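# Move boxes with endlessly spinning knobs into the red field

## Task

Work out which control boxes have a knob whose end stops are broken, so it spins round and round; a sound knob stops before one full revolution. Put every broken box upright and entirely inside the red field. Keep every sound box upright on the table and outside the field. Do not break the end stop of any sound knob, as that fails the task.

## Robot and tools

Robot: two arms, left_arm and right_arm, each with six joints and a two-finger gripper. Scene frame: origin at table-top height, midway between the arms' nominal bases. +x points out over the table, +z up, and left_arm is on the +y side. Camera image sides do not match the arm names. Calibrated bases: left_arm at (-0.001, +0.331, 0) m, right_arm at (0, -0.247, +0.026) m, both almost unrotated. A camera stand is fixed behind the arms.

Joint order, used in every row and every per-joint list: shoulder, elbow, waist, wrist pitch, wrist yaw, wrist roll. Use this order even though it is not base-to-tip. Stated ranges in rad: shoulder 0.000 to 3.142, elbow 0.000 to 3.142, waist -2.618 to 3.054, wrist pitch -1.571 to 1.571, wrist yaw -1.571 to 1.571, wrist roll -2.094 to 2.094. The true ends may differ by up to 0.059 rad.

Row format: one flat list of 14 numbers covering both arms, each in [-1, 1]. Numbers 1-6 are left_arm joint offsets and 7 is its opening. Numbers 8-13 are right_arm joint offsets and 14 is its opening. Joint numbers are scaled offsets, not poses. 1.0 equals 2.224 rad for shoulder, elbow and waist, and 8.485 rad for the three wrist joints. Offsets are measured from the "Joint targets" shown when the action or call starts, not from the previous row. Sending the same offset again therefore moves the joint further. To hold an arm where it is, send 0 for all its joints. Opening is absolute: +1 is fully open, -1 is closed. To keep a gripper unchanged, resend its current command; a 0 means half open.

execute_actions(actions, cameras): actions is a list of actions. Each action is a table of up to 15 rows, and each row lasts 1/30 s. If a table has fewer rows, its last row is held to fill 15 steps, so one action is 0.5 s. The call is refused if any row is malformed. An action is refused if it pushes a joint more than 0.059 rad beyond its range. An empty actions list shows images and the scene number. cameras takes names, ["all"] or []. Valid names: cam_head_left, cam_head_right, cam_high, cam_low, cam_left_wrist, cam_right_wrist.

move(target, speed, blend, opening_speed, grip_force, blocking, cameras): target is one 14-number row, or a list of up to 15 rows, in the same format. Every row is an offset from the same starting Joint targets. All joints move together, so grippers follow curves, and nothing is steered around obstacles. speed: rad/s for the joint with the longest travel, 0.01 to 12.57, default 0.5. Give one value, or one per target. blend (rad) rounds corners between listed targets; 0 stops at each. opening_speed: how fast the opening command changes per second on the -1..+1 scale, at least 0.2; use it for gentle closing. grip_force: newtons per finger pad, 10 to 50, as one number or one per arm. It stays set until changed, and below 50 the fingers close slowly. blocking=false returns after about 0.5 s while the motion continues. The result adds a "move:" line: done, off_target (resting more than 0.035 rad from target), moving, held or fault, and limits=held if steps were withheld. Whole motion is capped at 10 s.

wait(seconds 0 to 10) lets time pass while holding commands. stop() brakes a running move. zoom_image(camera, region=[x0, y0, x1, y1]) enlarges a part of that camera's newest image. Pixels start at the top-left, and the region may be at most 504 by 504. finished_scene(scene) ends scene 1 or 2 for good. Scene 1 is practice; call nothing else in that reply.

Result lines: end_effector_position (m) and end_effector_quat_wxyz are in the scene frame. They give the point between the finger pads, about 1 cm behind the tips, and may be a few cm off. Fingers point along the gripper's +z and close along its y. Joint positions and Joint velocities give rad and rad/s per arm, then the finger gap in m (0.094 when open). Joint targets is the base for the next offsets. Tool commands shows the current openings. grip_measured uses the opening scale; a firm grip reads slightly narrower than the part. grip_effort_nm is the gripper motor's effort, negative when closing. Joint torques are in N m, positive toward larger angles, and include gravity. "joint sent to its limit" means a joint was stopped at its end. "joint command not followed" means the clearance check altered targets. MOTOR HOT warns of heating; an over-temperature fault folds that arm for the rest of the scene. Step readings list intermediate joint angles. Calibration is given for each camera; fixed cameras may be a little off.

Approach: inspect the boxes and the red field with the cameras. Test each knob by gripping it gently and turning it with wrist roll in small steps. Watch for resistance or a held/off_target result, which marks a sound end stop, and back off then; never force it. A knob that keeps turning well past one revolution is broken. Lift and set broken boxes upright fully within the red field. Leave sound ones upright on the table away from it.

Avoid: dropping or tipping boxes, releasing parts while they move, fast hits on the table or fixed things, hard pushes, arms touching or gripping each other, strain on wrist camera cables, and anything leaving the table. Long stretched poses or pushing against stops heat the motors. If an arm is stuck pressing, command its targets back past its current positions.

Each tool is called after "Request:" by a JSON object that holds its "method" and its "body", one argument or row to a line.

## Session

I'll start by viewing the scene.

Request:
{"method": "execute_actions", "body": {
  "actions": []
}}

Scene clock: 0.00 s.
left_arm: end_effector_position=(+0.3863, +0.3496, +0.0915) grip_measured=+1.000 grip_effort_nm=n/a end_effector_quat_wxyz=(+0.559, -0.060, +0.825, +0.056) | right_arm: end_effector_position=(+0.3912, -0.2452, +0.0984) grip_measured=+1.000 grip_effort_nm=n/a end_effector_quat_wxyz=(+0.552, +0.028, +0.832, -0.052)
Joint names: [shoulder, elbow, waist, wrist pitch, wrist yaw, wrist roll]
Joint positions: left_arm=[1.484 0.371 -0.039 0.728 -0.198 -0.052 0.094] | right_arm=[1.587 0.369 0.057 0.814 0.206 0.026 0.094]
Joint velocities: within noise
Joint torques (N m): no reading
Heat: left arm: 30 °C; right arm: 30 °C.
Joint targets: left_arm=[1.480 0.376 -0.039 0.722 -0.198 -0.052] | right_arm=[1.582 0.374 0.057 0.812 0.205 0.027]
Tool commands: left_gripper/opening=+1.0 right_gripper/opening=+1.0

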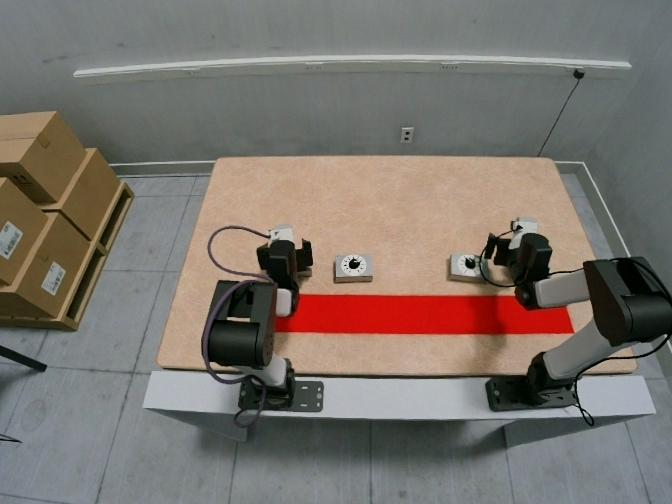

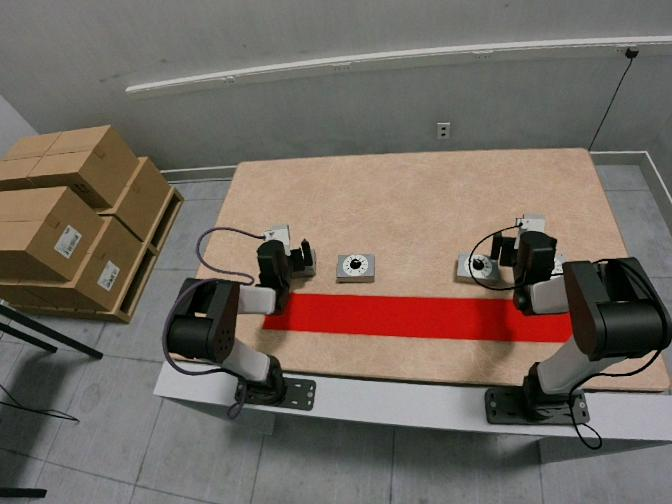

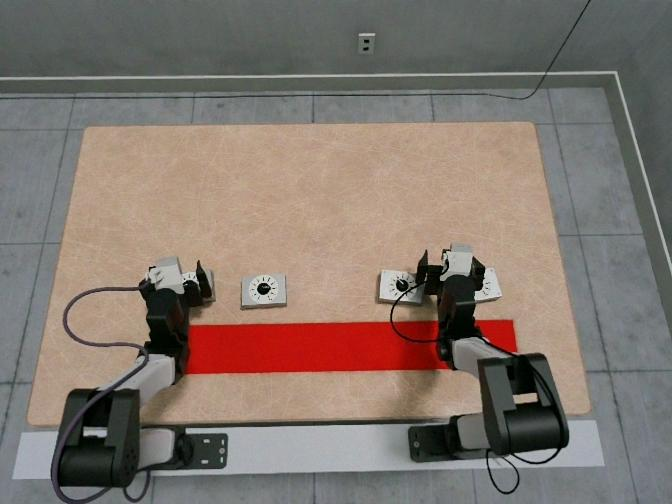

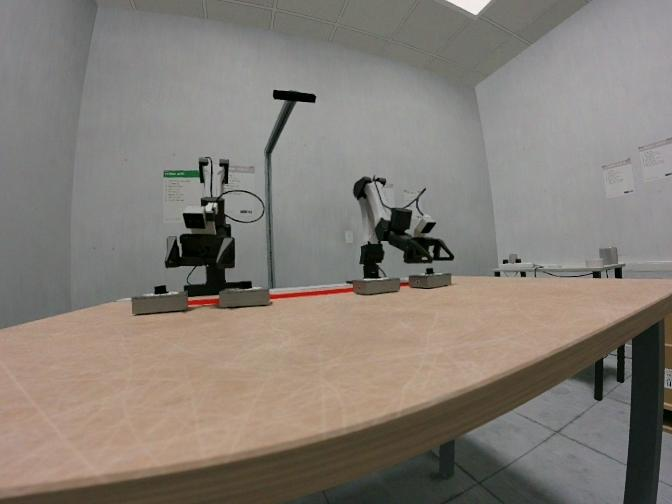

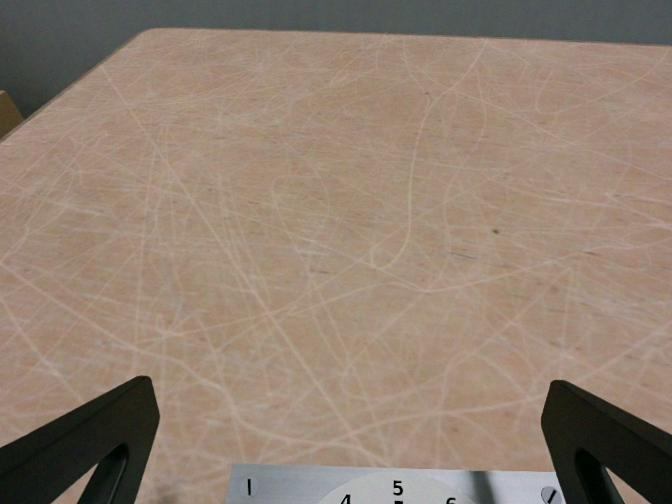

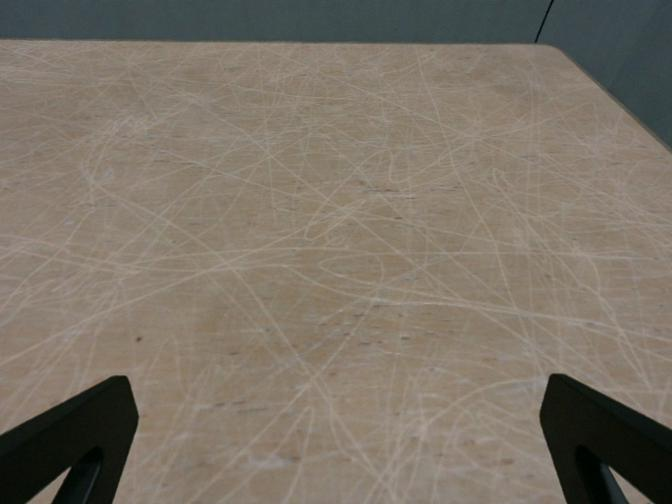

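Request:
{"method": "zoom_image", "body": {
  "camera": "cam_high",
  "region": [120, 220, 320, 370]
}}

Request:
{"method": "zoom_image", "body": {
  "camera": "cam_high",
  "region": [340, 220, 540, 370]
}}

Request:
{"method": "zoom_image", "body": {
  "camera": "cam_low",
  "region": [100, 220, 480, 340]
}}

Scaled by 2.520 from the camera's 672x504 image, which has a finer 960x720 frame.

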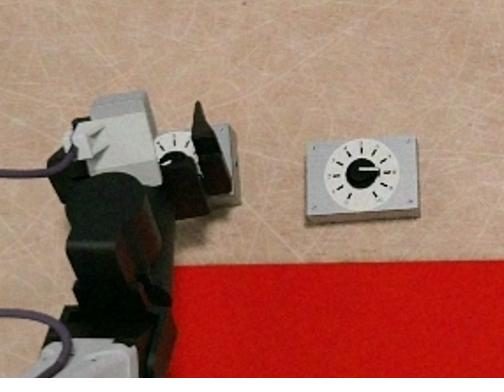

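Scaled by 2.520 from the camera's 672x504 image, which has a finer 960x720 frame.

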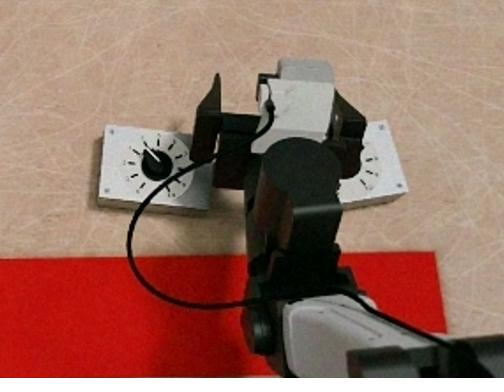

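Scaled by 1.326 from the camera's 672x504 image, which has a finer 960x720 frame.

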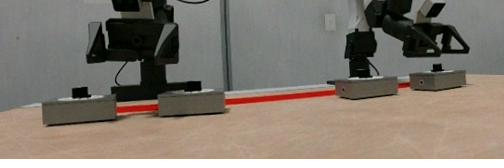

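Request:
{"method": "move", "body": {
  "target": [-0.1942, 0.2361, 0.0175, -0.1738, 0.0233, 0.0061, 1.0, -0.2401, 0.2370, -0.1605, -0.1844, -0.0242, -0.0032, 1.0],
  "speed": 0.6,
  "cameras": ["all"]
}}

Scene clock: 192.37 s.
left_arm: end_effector_position=(+0.2917, +0.3300, +0.1622) grip_measured=+1.000 grip_effort_nm=-0.04 end_effector_quat_wxyz=(+0.321, -0.005, +0.947, -0.001) | right_arm: end_effector_position=(+0.2815, -0.3232, +0.1866) grip_measured=+1.000 grip_effort_nm=0.01 end_effector_quat_wxyz=(+0.316, +0.126, +0.939, -0.047)
Joint names: [shoulder, elbow, waist, wrist pitch, wrist yaw, wrist roll]
Joint positions: left_arm=[1.057 0.879 -0.006 -0.741 -0.007 -0.017 0.094] | right_arm=[1.055 0.873 -0.294 -0.739 0.015 0.006 0.094]
Joint torques (N m): left_arm=[-3.92 8.81 0.39 1.37 0.04 0.11] | right_arm=[-3.08 10.58 -0.72 1.53 -0.06 -0.12]
Heat: left arm: 40 °C; right arm: 38 °C.
Joint targets: left_arm=[1.048 0.901 0.000 -0.752 -0.001 0.000] | right_arm=[1.048 0.901 -0.300 -0.753 0.000 -0.001]
move: done
camera_calibration:
cam_left_wrist: T_world_to_cam=[[0.0274551, -0.999603, -0.00625037, 0.325512], [-0.973077, -0.025294, -0.22909, 0.367619], [0.228841, 0.0123718, -0.973385, 0.179481], [0, 0, 0, 1]] pos_world=[0.307712, 0.332461, 0.260957]
cam_right_wrist: T_world_to_cam=[[-0.278588, -0.960348, 0.0109775, -0.233542], [-0.94173, 0.270908, -0.199385, 0.4252], [0.188505, -0.0658841, -0.97986, 0.196425], [0, 0, 0, 1]] pos_world=[0.298334, -0.32653, 0.279811]

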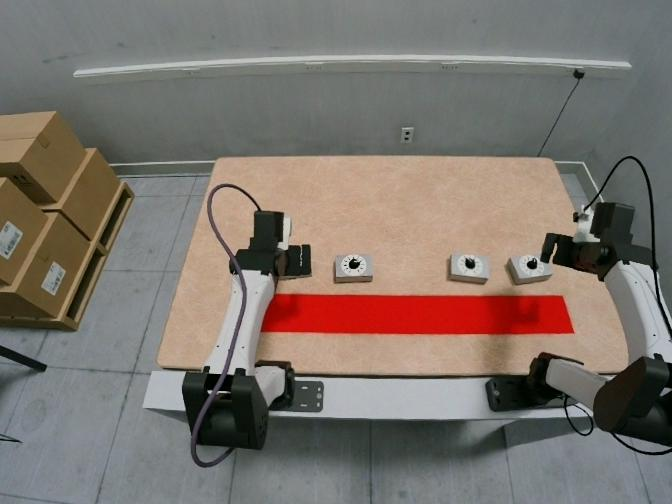

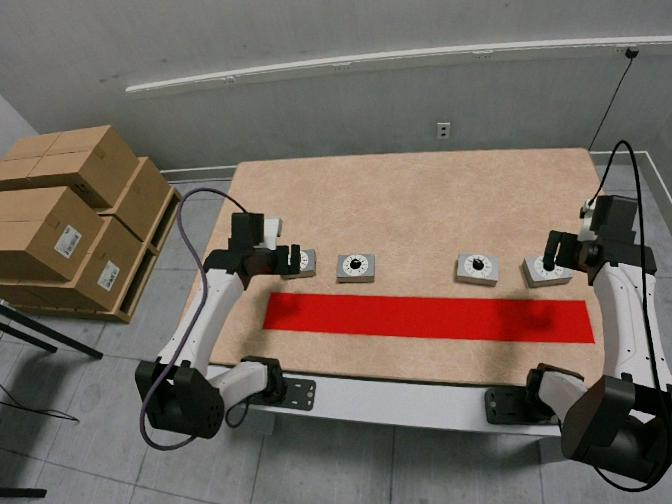

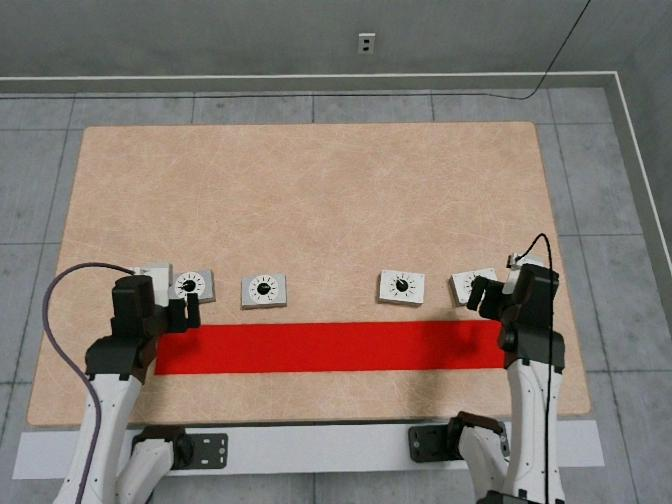

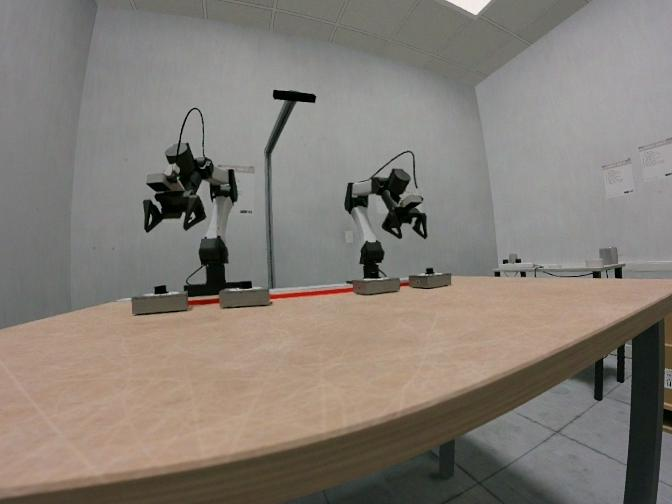

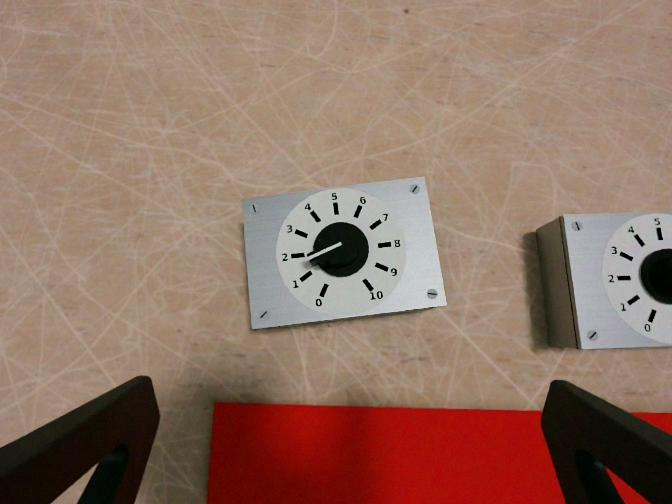

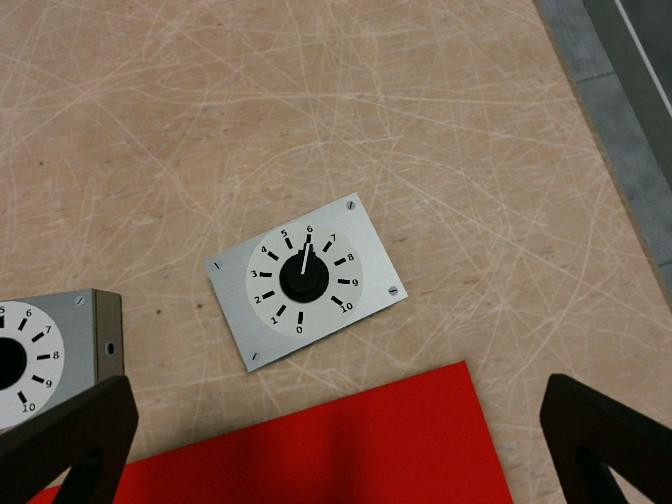

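Request:
{"method": "zoom_image", "body": {
  "camera": "cam_left_wrist",
  "region": [230, 160, 460, 340]
}}

Request:
{"method": "zoom_image", "body": {
  "camera": "cam_left_wrist",
  "region": [520, 180, 672, 370]
}}

Request:
{"method": "zoom_image", "body": {
  "camera": "cam_right_wrist",
  "region": [190, 180, 430, 380]
}}

Request:
{"method": "zoom_image", "body": {
  "camera": "cam_low",
  "region": [110, 260, 290, 330]
}}

Request:
{"method": "zoom_image", "body": {
  "camera": "cam_low",
  "region": [330, 250, 470, 310]
}}

Request:
{"method": "zoom_image", "body": {
  "camera": "cam_high",
  "region": [140, 240, 300, 400]
}}

Request:
{"method": "zoom_image", "body": {
  "camera": "cam_high",
  "region": [370, 240, 530, 400]
}}

Scaled by 2.191 from the camera's 672x504 image, which has a finer 960x720 frame.

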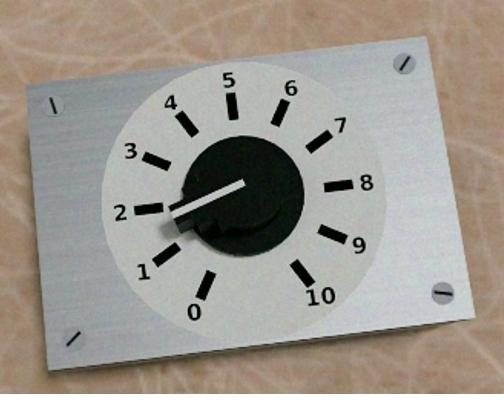

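Scaled by 2.653 from the camera's 672x504 image, which has a finer 960x720 frame.

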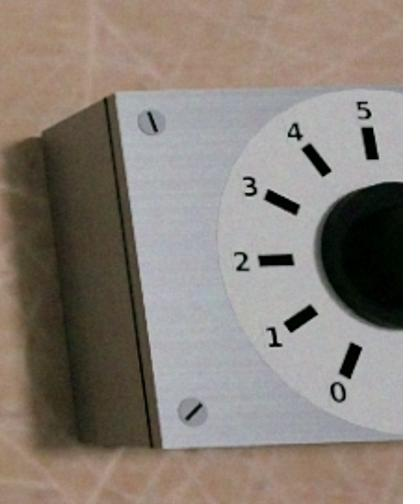

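Scaled by 2.100 from the camera's 672x504 image, which has a finer 960x720 frame.

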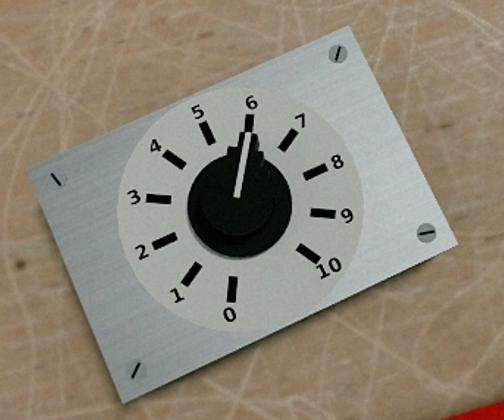

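Scaled by 2.800 from the camera's 672x504 image, which has a finer 960x720 frame.

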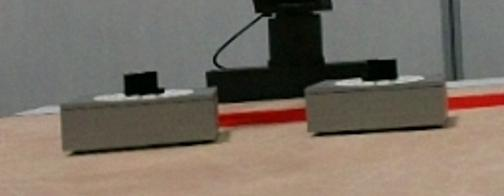

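Scaled by 3.600 from the camera's 672x504 image, which has a finer 960x720 frame.

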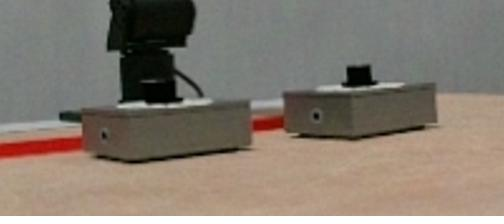

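Scaled by 3.150 from the camera's 672x504 image, which has a finer 960x720 frame.

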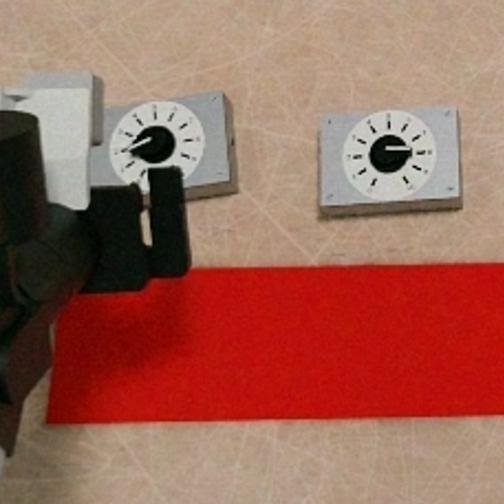

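Scaled by 3.150 from the camera's 672x504 image, which has a finer 960x720 frame.

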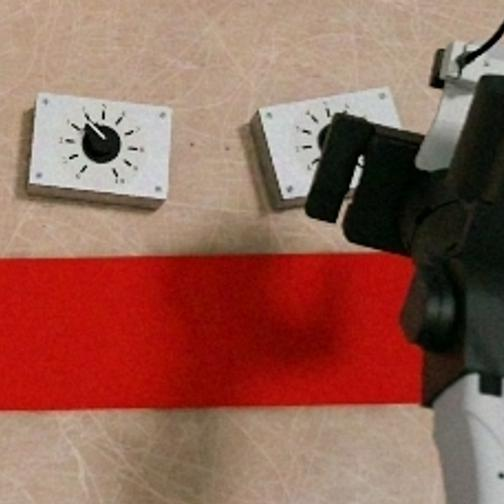

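Request:
{"method": "zoom_image", "body": {
  "camera": "cam_low",
  "region": [125, 275, 195, 320]
}}

Request:
{"method": "zoom_image", "body": {
  "camera": "cam_low",
  "region": [210, 270, 280, 315]
}}

Request:
{"method": "zoom_image", "body": {
  "camera": "cam_low",
  "region": [345, 262, 405, 300]
}}

Request:
{"method": "zoom_image", "body": {
  "camera": "cam_low",
  "region": [400, 258, 460, 296]
}}

Request:
{"method": "zoom_image", "body": {
  "camera": "cam_left_wrist",
  "region": [295, 210, 385, 290]
}}

Request:
{"method": "zoom_image", "body": {
  "camera": "cam_right_wrist",
  "region": [260, 225, 350, 325]
}}

Scaled by 7.200 from the camera's 672x504 image, which has a finer 960x720 frame.

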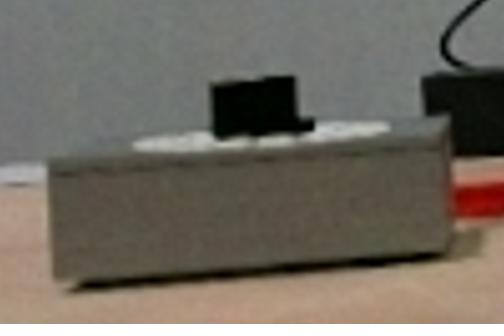

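Scaled by 7.200 from the camera's 672x504 image, which has a finer 960x720 frame.

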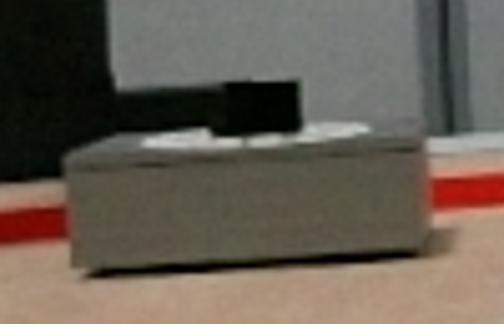

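Scaled by 8.400 from the camera's 672x504 image, which has a finer 960x720 frame.

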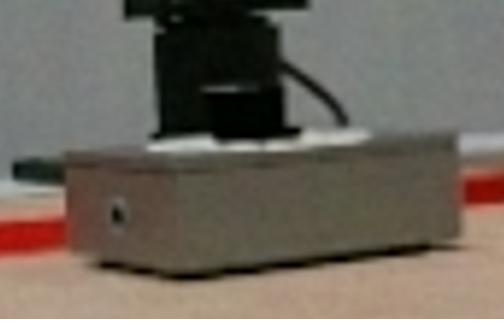

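Scaled by 8.400 from the camera's 672x504 image, which has a finer 960x720 frame.

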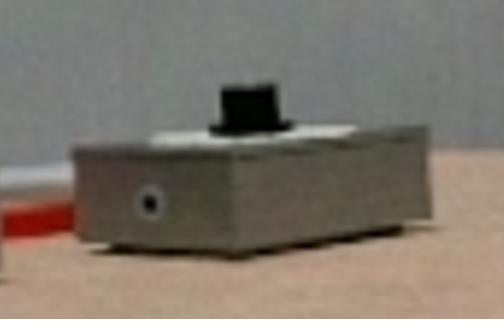

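Scaled by 5.600 from the camera's 672x504 image, which has a finer 960x720 frame.

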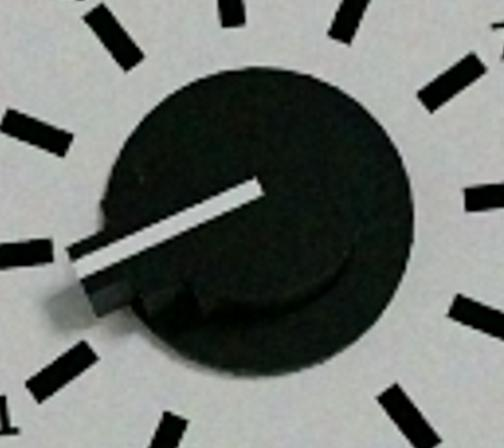

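Scaled by 5.040 from the camera's 672x504 image, which has a finer 960x720 frame.

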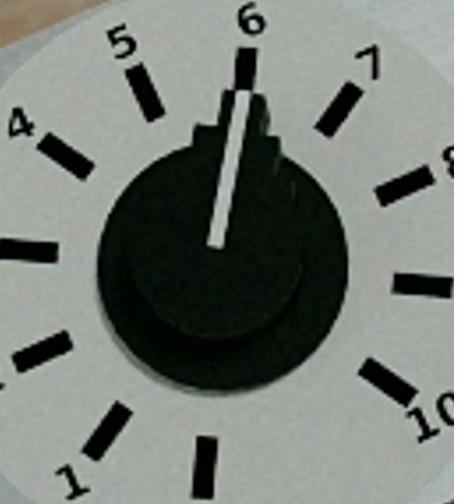

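Request:
{"method": "move", "body": {
  "target": [0.3948, 0.3656, 0.0045, -0.0714, 0.0, 0.0, 1.0, 0, 0, 0, 0, 0, 0, 1.0],
  "speed": 0.6,
  "cameras": ["all"]
}}

Scene clock: 346.37 s.
left_arm: end_effector_position=(+0.3610, +0.3331, +0.1179) grip_measured=+1.000 grip_effort_nm=-0.04 end_effector_quat_wxyz=(+0.000, -0.009, +1.000, +0.003) | right_arm: end_effector_position=(+0.2814, -0.3232, +0.1866) grip_measured=+1.000 grip_effort_nm=0.00 end_effector_quat_wxyz=(+0.316, +0.126, +0.939, -0.047)
Joint names: [shoulder, elbow, waist, wrist pitch, wrist yaw, wrist roll]
Joint positions: left_arm=[1.917 1.693 0.004 -1.347 -0.007 -0.016 0.094] | right_arm=[1.055 0.873 -0.294 -0.739 0.015 0.006 0.094]
Joint torques (N m): left_arm=[-9.57 7.72 0.35 0.16 0.03 0.11] | right_arm=[-3.03 10.56 -0.7 1.52 -0.08 -0.11]
Heat: left arm: 43 °C; right arm: 49 °C.
Joint targets: left_arm=[1.927 1.715 0.010 -1.358 -0.001 0.000] | right_arm=[1.048 0.901 -0.300 -0.753 0.000 -0.001]
move: done
camera_calibration:
cam_left_wrist: T_world_to_cam=[[0.0260654, -0.999318, -0.0261519, 0.329103], [-0.911765, -0.034492, 0.409261, 0.330643], [-0.409884, 0.0131769, -0.912042, 0.343515], [0, 0, 0, 1]] pos_world=[0.433692, 0.335757, 0.186588]
cam_right_wrist: T_world_to_cam=[[-0.27856, -0.960356, 0.0109983, -0.233559], [-0.941818, 0.270904, -0.19897, 0.425109], [0.188102, -0.0657834, -0.979944, 0.196601], [0, 0, 0, 1]] pos_world=[0.298334, -0.32653, 0.279811]

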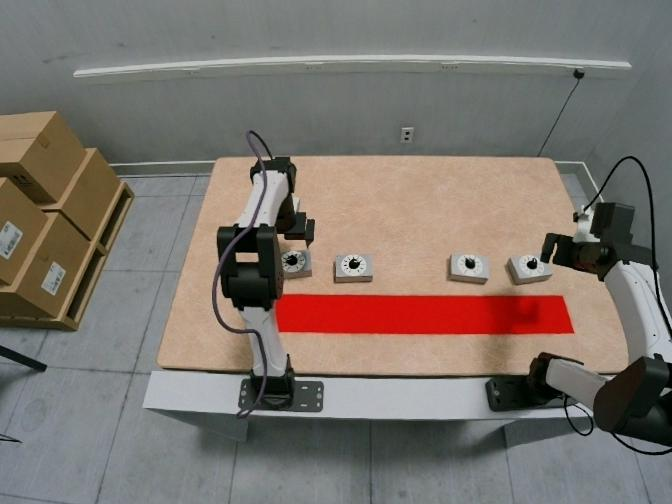

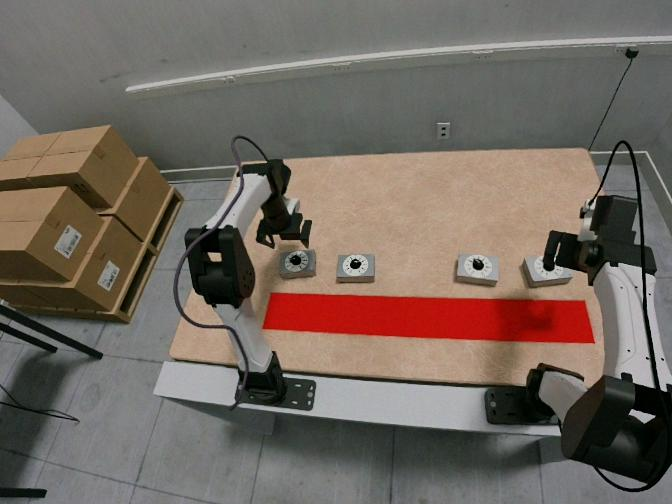

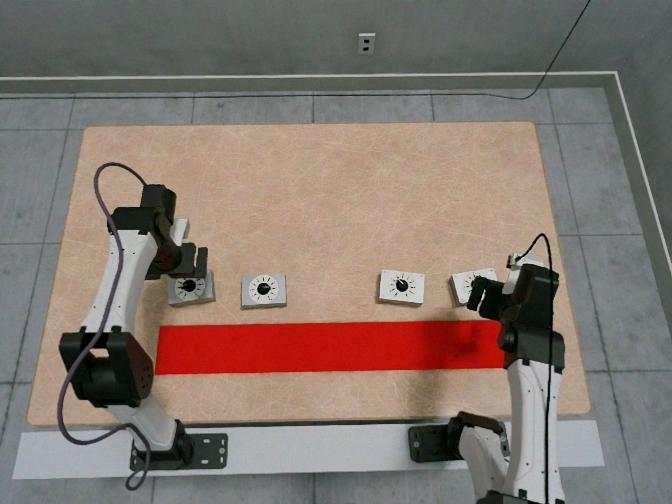

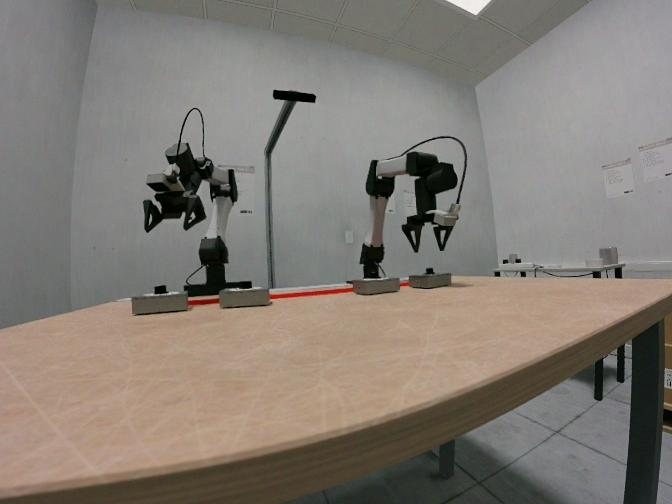

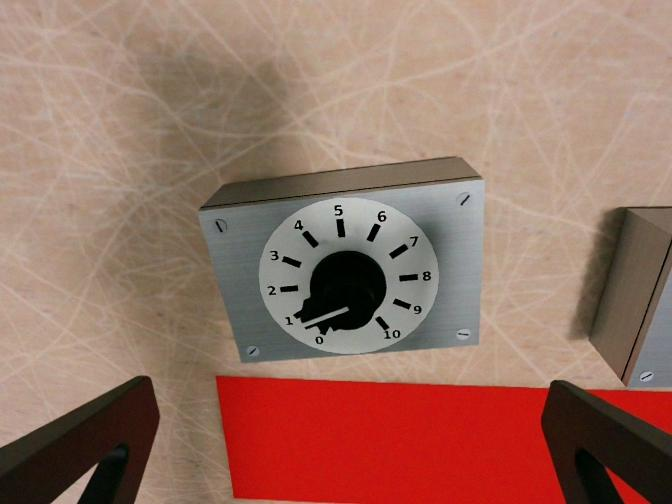

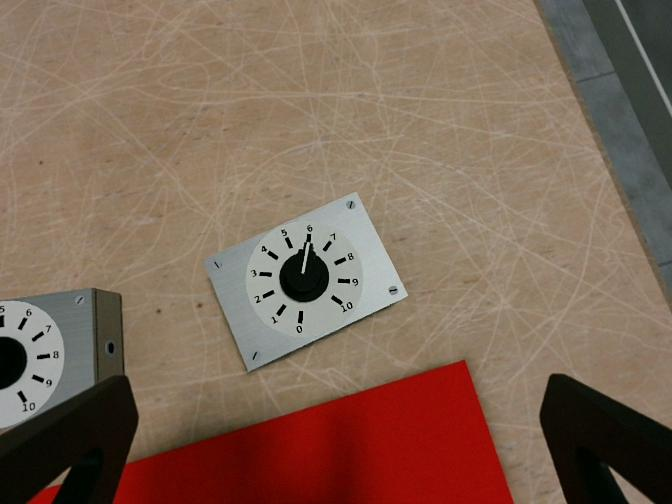

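Request:
{"method": "zoom_image", "body": {
  "camera": "cam_high",
  "region": [120, 180, 260, 320]
}}

Request:
{"method": "zoom_image", "body": {
  "camera": "cam_left_wrist",
  "region": [190, 150, 500, 370]
}}

Request:
{"method": "zoom_image", "body": {
  "camera": "cam_low",
  "region": [380, 190, 490, 300]
}}

Request:
{"method": "zoom_image", "body": {
  "camera": "cam_head_left",
  "region": [230, 180, 340, 290]
}}

Scaled by 3.600 from the camera's 672x504 image, which has a finer 960x720 frame.

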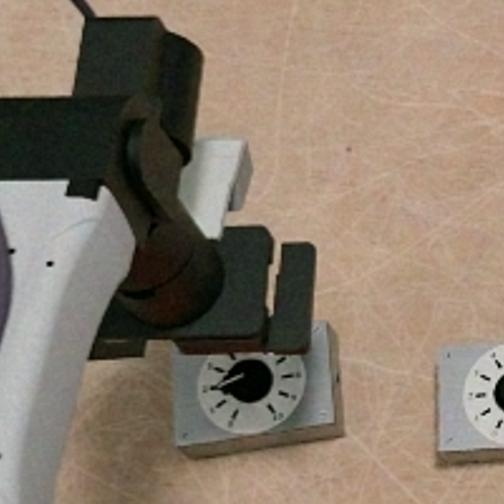

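Scaled by 1.626 from the camera's 672x504 image, which has a finer 960x720 frame.

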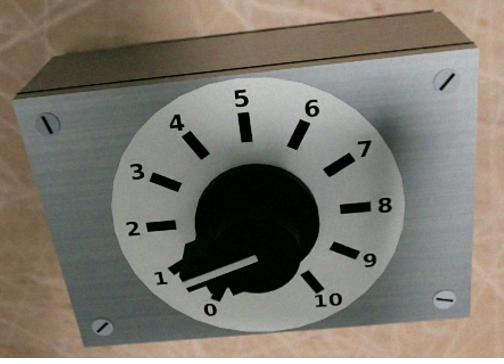

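Scaled by 4.582 from the camera's 672x504 image, which has a finer 960x720 frame.

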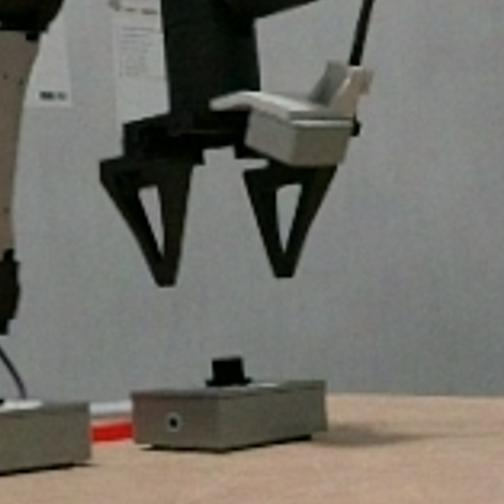

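Scaled by 4.582 from the camera's 672x504 image, which has a finer 960x720 frame.

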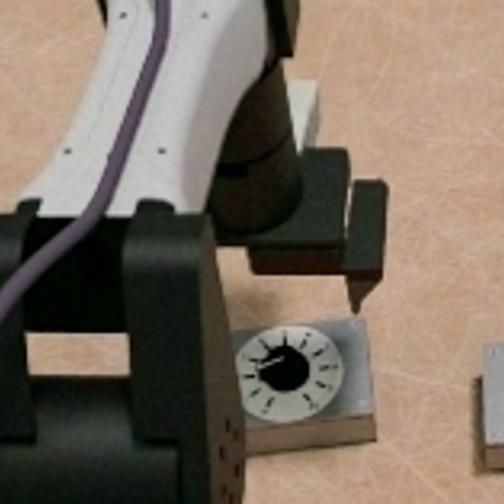

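Request:
{"method": "move", "body": {
  "target": [0.0030, -0.0549, 0.0, 0.01514, 0.0, 0.0, 1.0, 0.1583, 0.8314, 0, 0.018, 0, 0, 1.0],
  "speed": 0.6,
  "cameras": ["all"]
}}

Scene clock: 533.70 s.
left_arm: end_effector_position=(+0.3642, +0.3331, +0.0949) grip_measured=+1.000 grip_effort_nm=-0.04 end_effector_quat_wxyz=(+0.008, -0.009, +1.000, +0.003) | right_arm: end_effector_position=(+0.1433, -0.2870, +0.8217) grip_measured=+1.000 grip_effort_nm=0.00 end_effector_quat_wxyz=(+0.910, +0.058, +0.393, -0.116)
Joint names: [shoulder, elbow, waist, wrist pitch, wrist yaw, wrist roll]
Joint positions: left_arm=[1.917 1.602 0.004 -1.24 -0.007 -0.016 0.094] | right_arm=[1.397 2.752 -0.294 -0.601 0.014 0.006 0.094]
Joint torques (N m): left_arm=[-8.99 5.31 0.35 0.41 0.03 0.11] | right_arm=[1.39 0.66 -0.68 1.38 -0.07 -0.1]
Heat: left arm: 44 °C; right arm: 53 °C.
Joint targets: left_arm=[1.933 1.592 0.010 -1.230 -0.001 0.000] | right_arm=[1.400 2.751 -0.300 -0.600 0.000 0.000]
move: done
camera_calibration:
cam_left_wrist: T_world_to_cam=[[0.0264804, -0.999318, -0.0257313, 0.328227], [-0.91821, -0.0344914, 0.39459, 0.346748], [-0.395208, 0.0131779, -0.918497, 0.319198], [0, 0, 0, 1]] pos_world=[0.435845, 0.335757, 0.164805]
cam_right_wrist: T_world_to_cam=[[-0.258739, -0.965542, -0.0279803, -0.216588], [0.296379, -0.0517855, -0.953665, 0.761609], [0.919355, -0.255044, 0.299565, -0.363168], [0, 0, 0, 1]] pos_world=[0.0521158, -0.262308, 0.829053]

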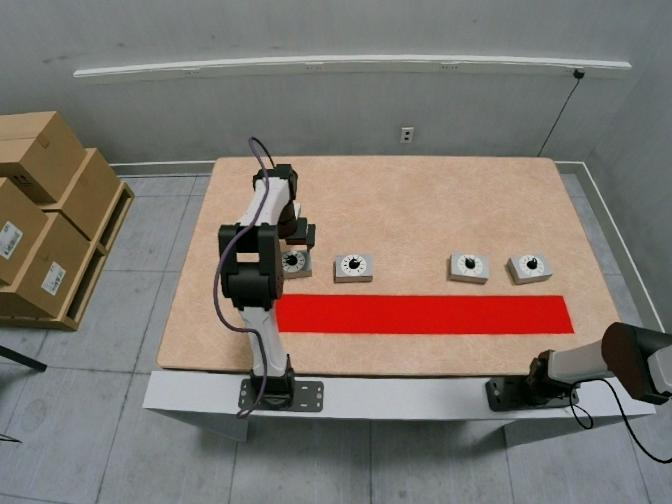

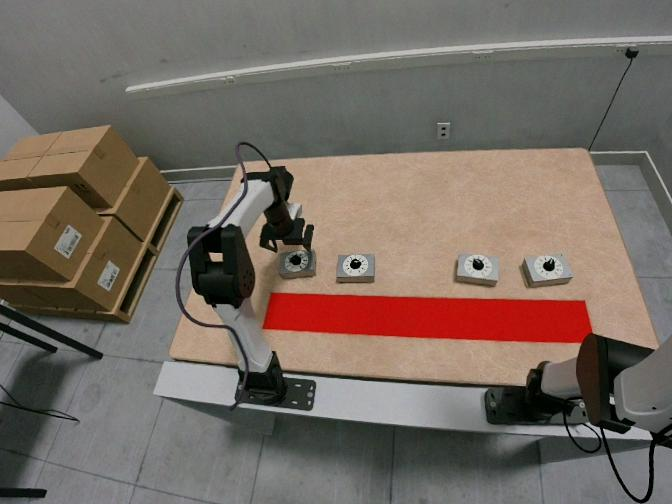

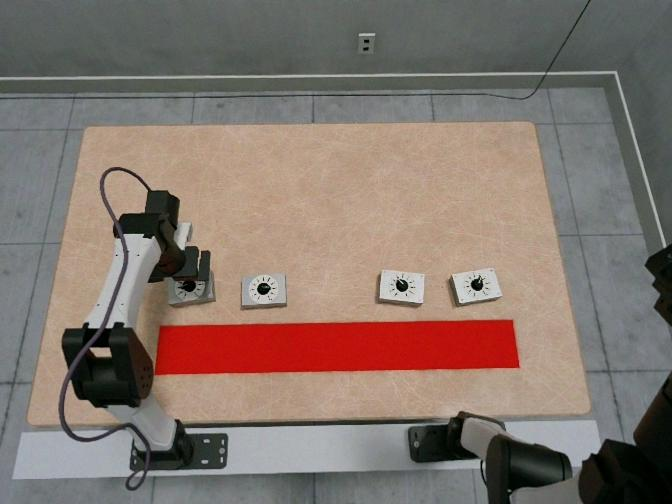

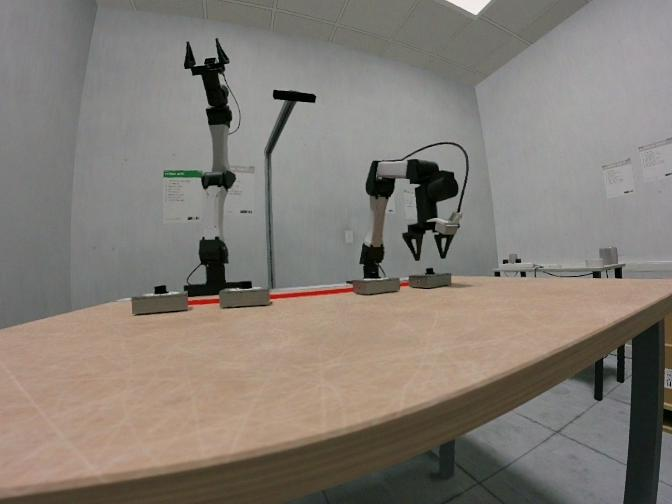

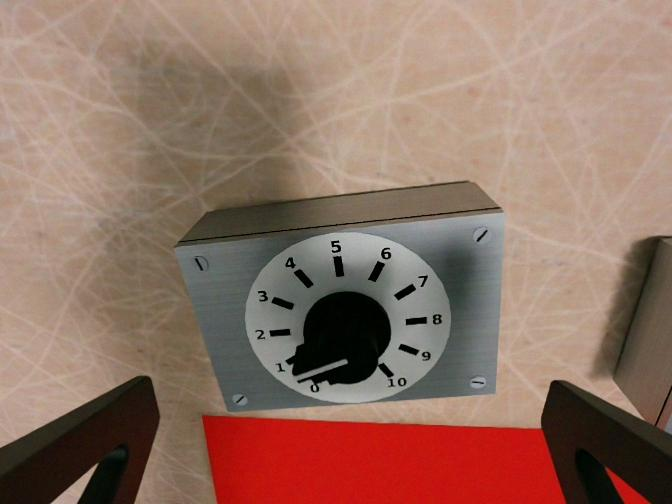

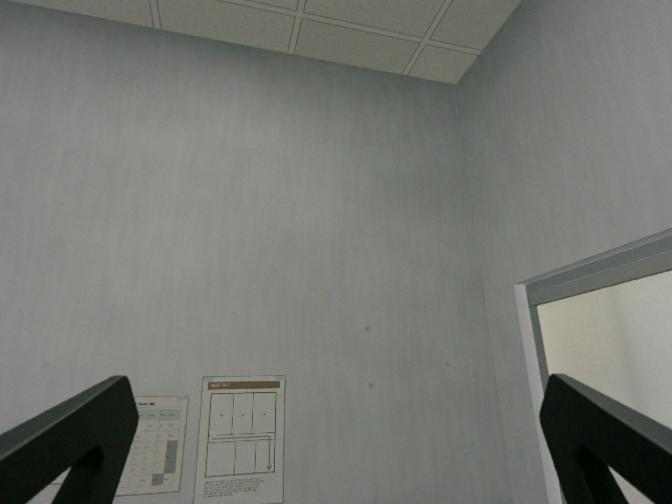

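Request:
{"method": "zoom_image", "body": {
  "camera": "cam_low",
  "region": [390, 220, 470, 300]
}}

Request:
{"method": "zoom_image", "body": {
  "camera": "cam_head_right",
  "region": [240, 190, 340, 290]
}}

Request:
{"method": "zoom_image", "body": {
  "camera": "cam_head_left",
  "region": [240, 190, 340, 290]
}}

Request:
{"method": "zoom_image", "body": {
  "camera": "cam_high",
  "region": [140, 210, 240, 310]
}}

Scaled by 6.300 from the camera's 672x504 image, which has a finer 960x720 frame.

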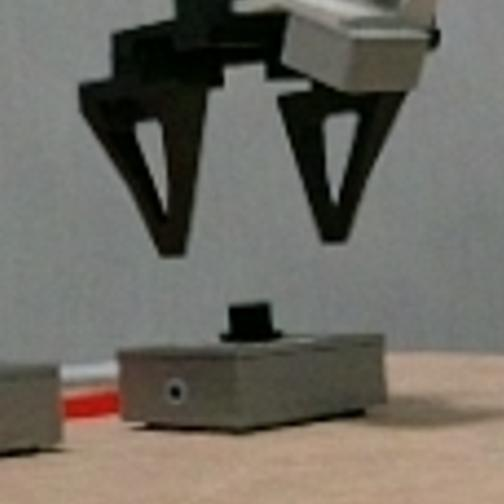

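Scaled by 5.040 from the camera's 672x504 image, which has a finer 960x720 frame.

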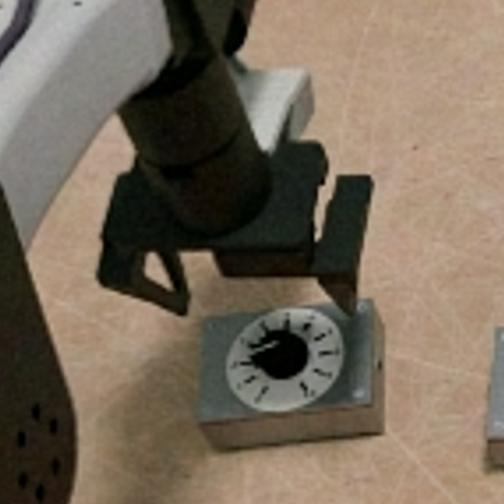

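Scaled by 5.040 from the camera's 672x504 image, which has a finer 960x720 frame.

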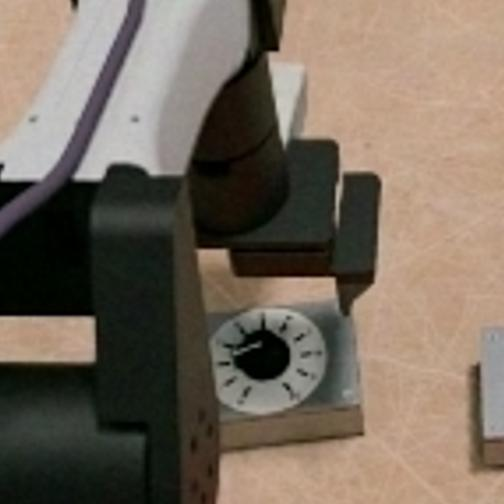

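Scaled by 5.040 from the camera's 672x504 image, which has a finer 960x720 frame.

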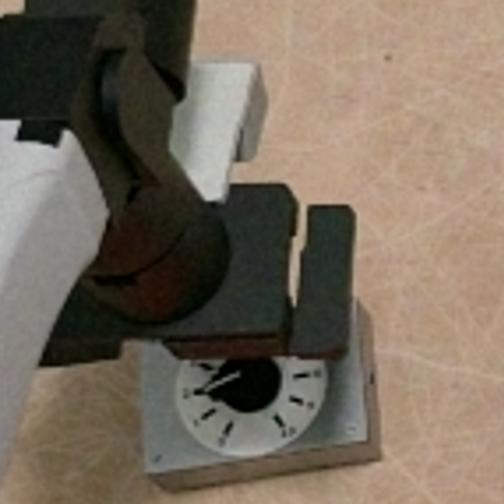

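Request:
{"method": "move", "body": {
  "target": [-0.0079, -0.0466, 0.0, 0.00825, 0.0, 0.0, 1.0, 0, 0, 0, 0, 0, 0, 1.0],
  "speed": 0.4,
  "cameras": ["cam_left_wrist", "cam_low", "cam_head_right", "cam_head_left", "cam_high"]
}}

Scene clock: 641.47 s.
left_arm: end_effector_position=(+0.3518, +0.3330, +0.0685) grip_measured=+1.000 grip_effort_nm=-0.04 end_effector_quat_wxyz=(-0.010, -0.009, +1.000, +0.003) | right_arm: end_effector_position=(+0.1433, -0.2870, +0.8217) grip_measured=+1.000 grip_effort_nm=0.01 end_effector_quat_wxyz=(+0.910, +0.058, +0.393, -0.116)
Joint names: [shoulder, elbow, waist, wrist pitch, wrist yaw, wrist roll]
Joint positions: left_arm=[1.917 1.496 0.004 -1.171 -0.007 -0.016 0.094] | right_arm=[1.397 2.752 -0.294 -0.601 0.014 0.006 0.094]
Joint torques (N m): left_arm=[-10.35 5.33 0.36 0.35 0.03 0.11] | right_arm=[1.35 0.65 -0.65 1.4 -0.08 -0.09]
Heat: left arm: 42 °C; right arm: 39 °C.
Joint targets: left_arm=[1.916 1.489 0.010 -1.160 -0.001 0.000] | right_arm=[1.400 2.751 -0.300 -0.600 0.000 0.000]
move: done
camera_calibration:
cam_left_wrist: T_world_to_cam=[[0.0255626, -0.999319, -0.0265941, 0.328251], [-0.903129, -0.0344916, 0.427983, 0.338117], [-0.428609, 0.0130775, -0.903396, 0.300692], [0, 0, 0, 1]] pos_world=[0.425851, 0.335757, 0.135665]
Images, in order (width x height): cam_head_left 672x504, cam_head_right 672x504, cam_high 672x504, cam_low 672x504, cam_left_wrist 672x504.

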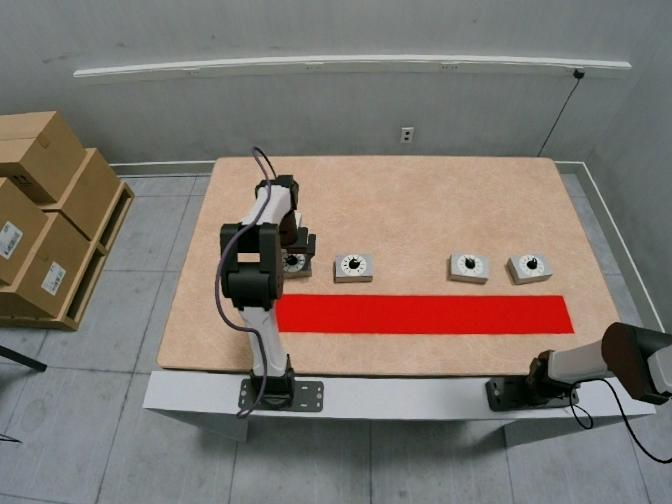

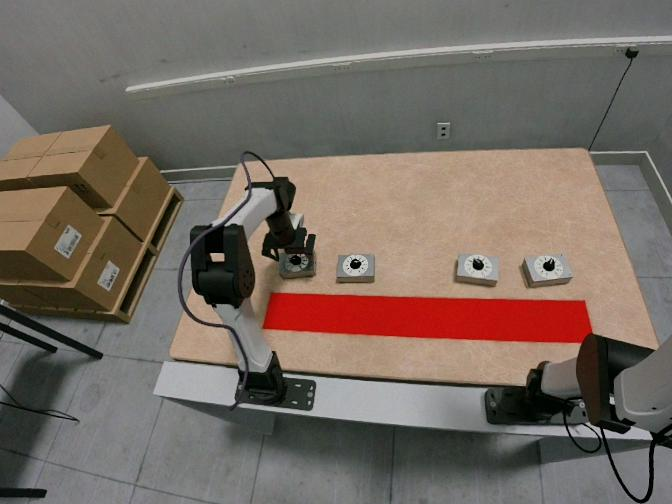

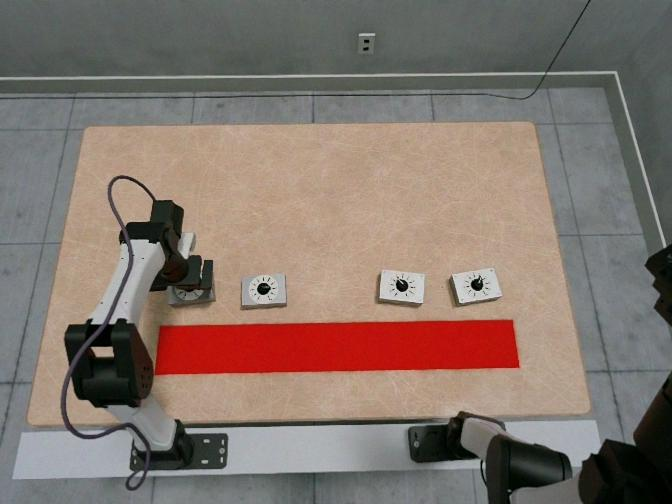

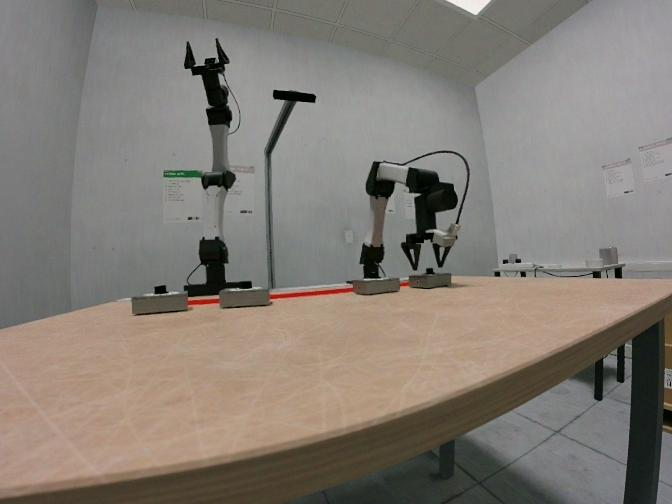

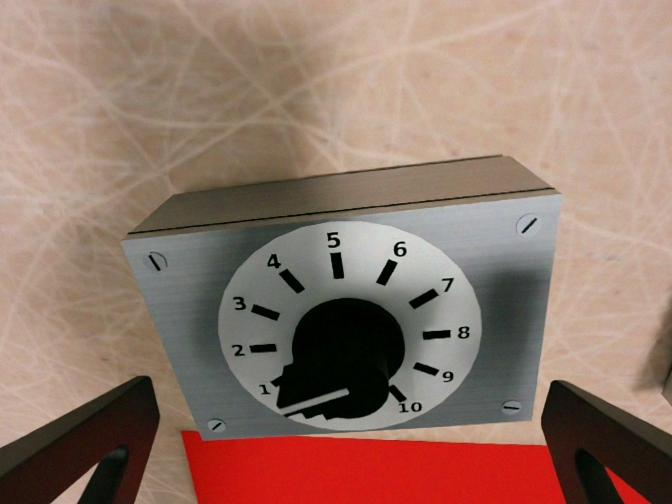

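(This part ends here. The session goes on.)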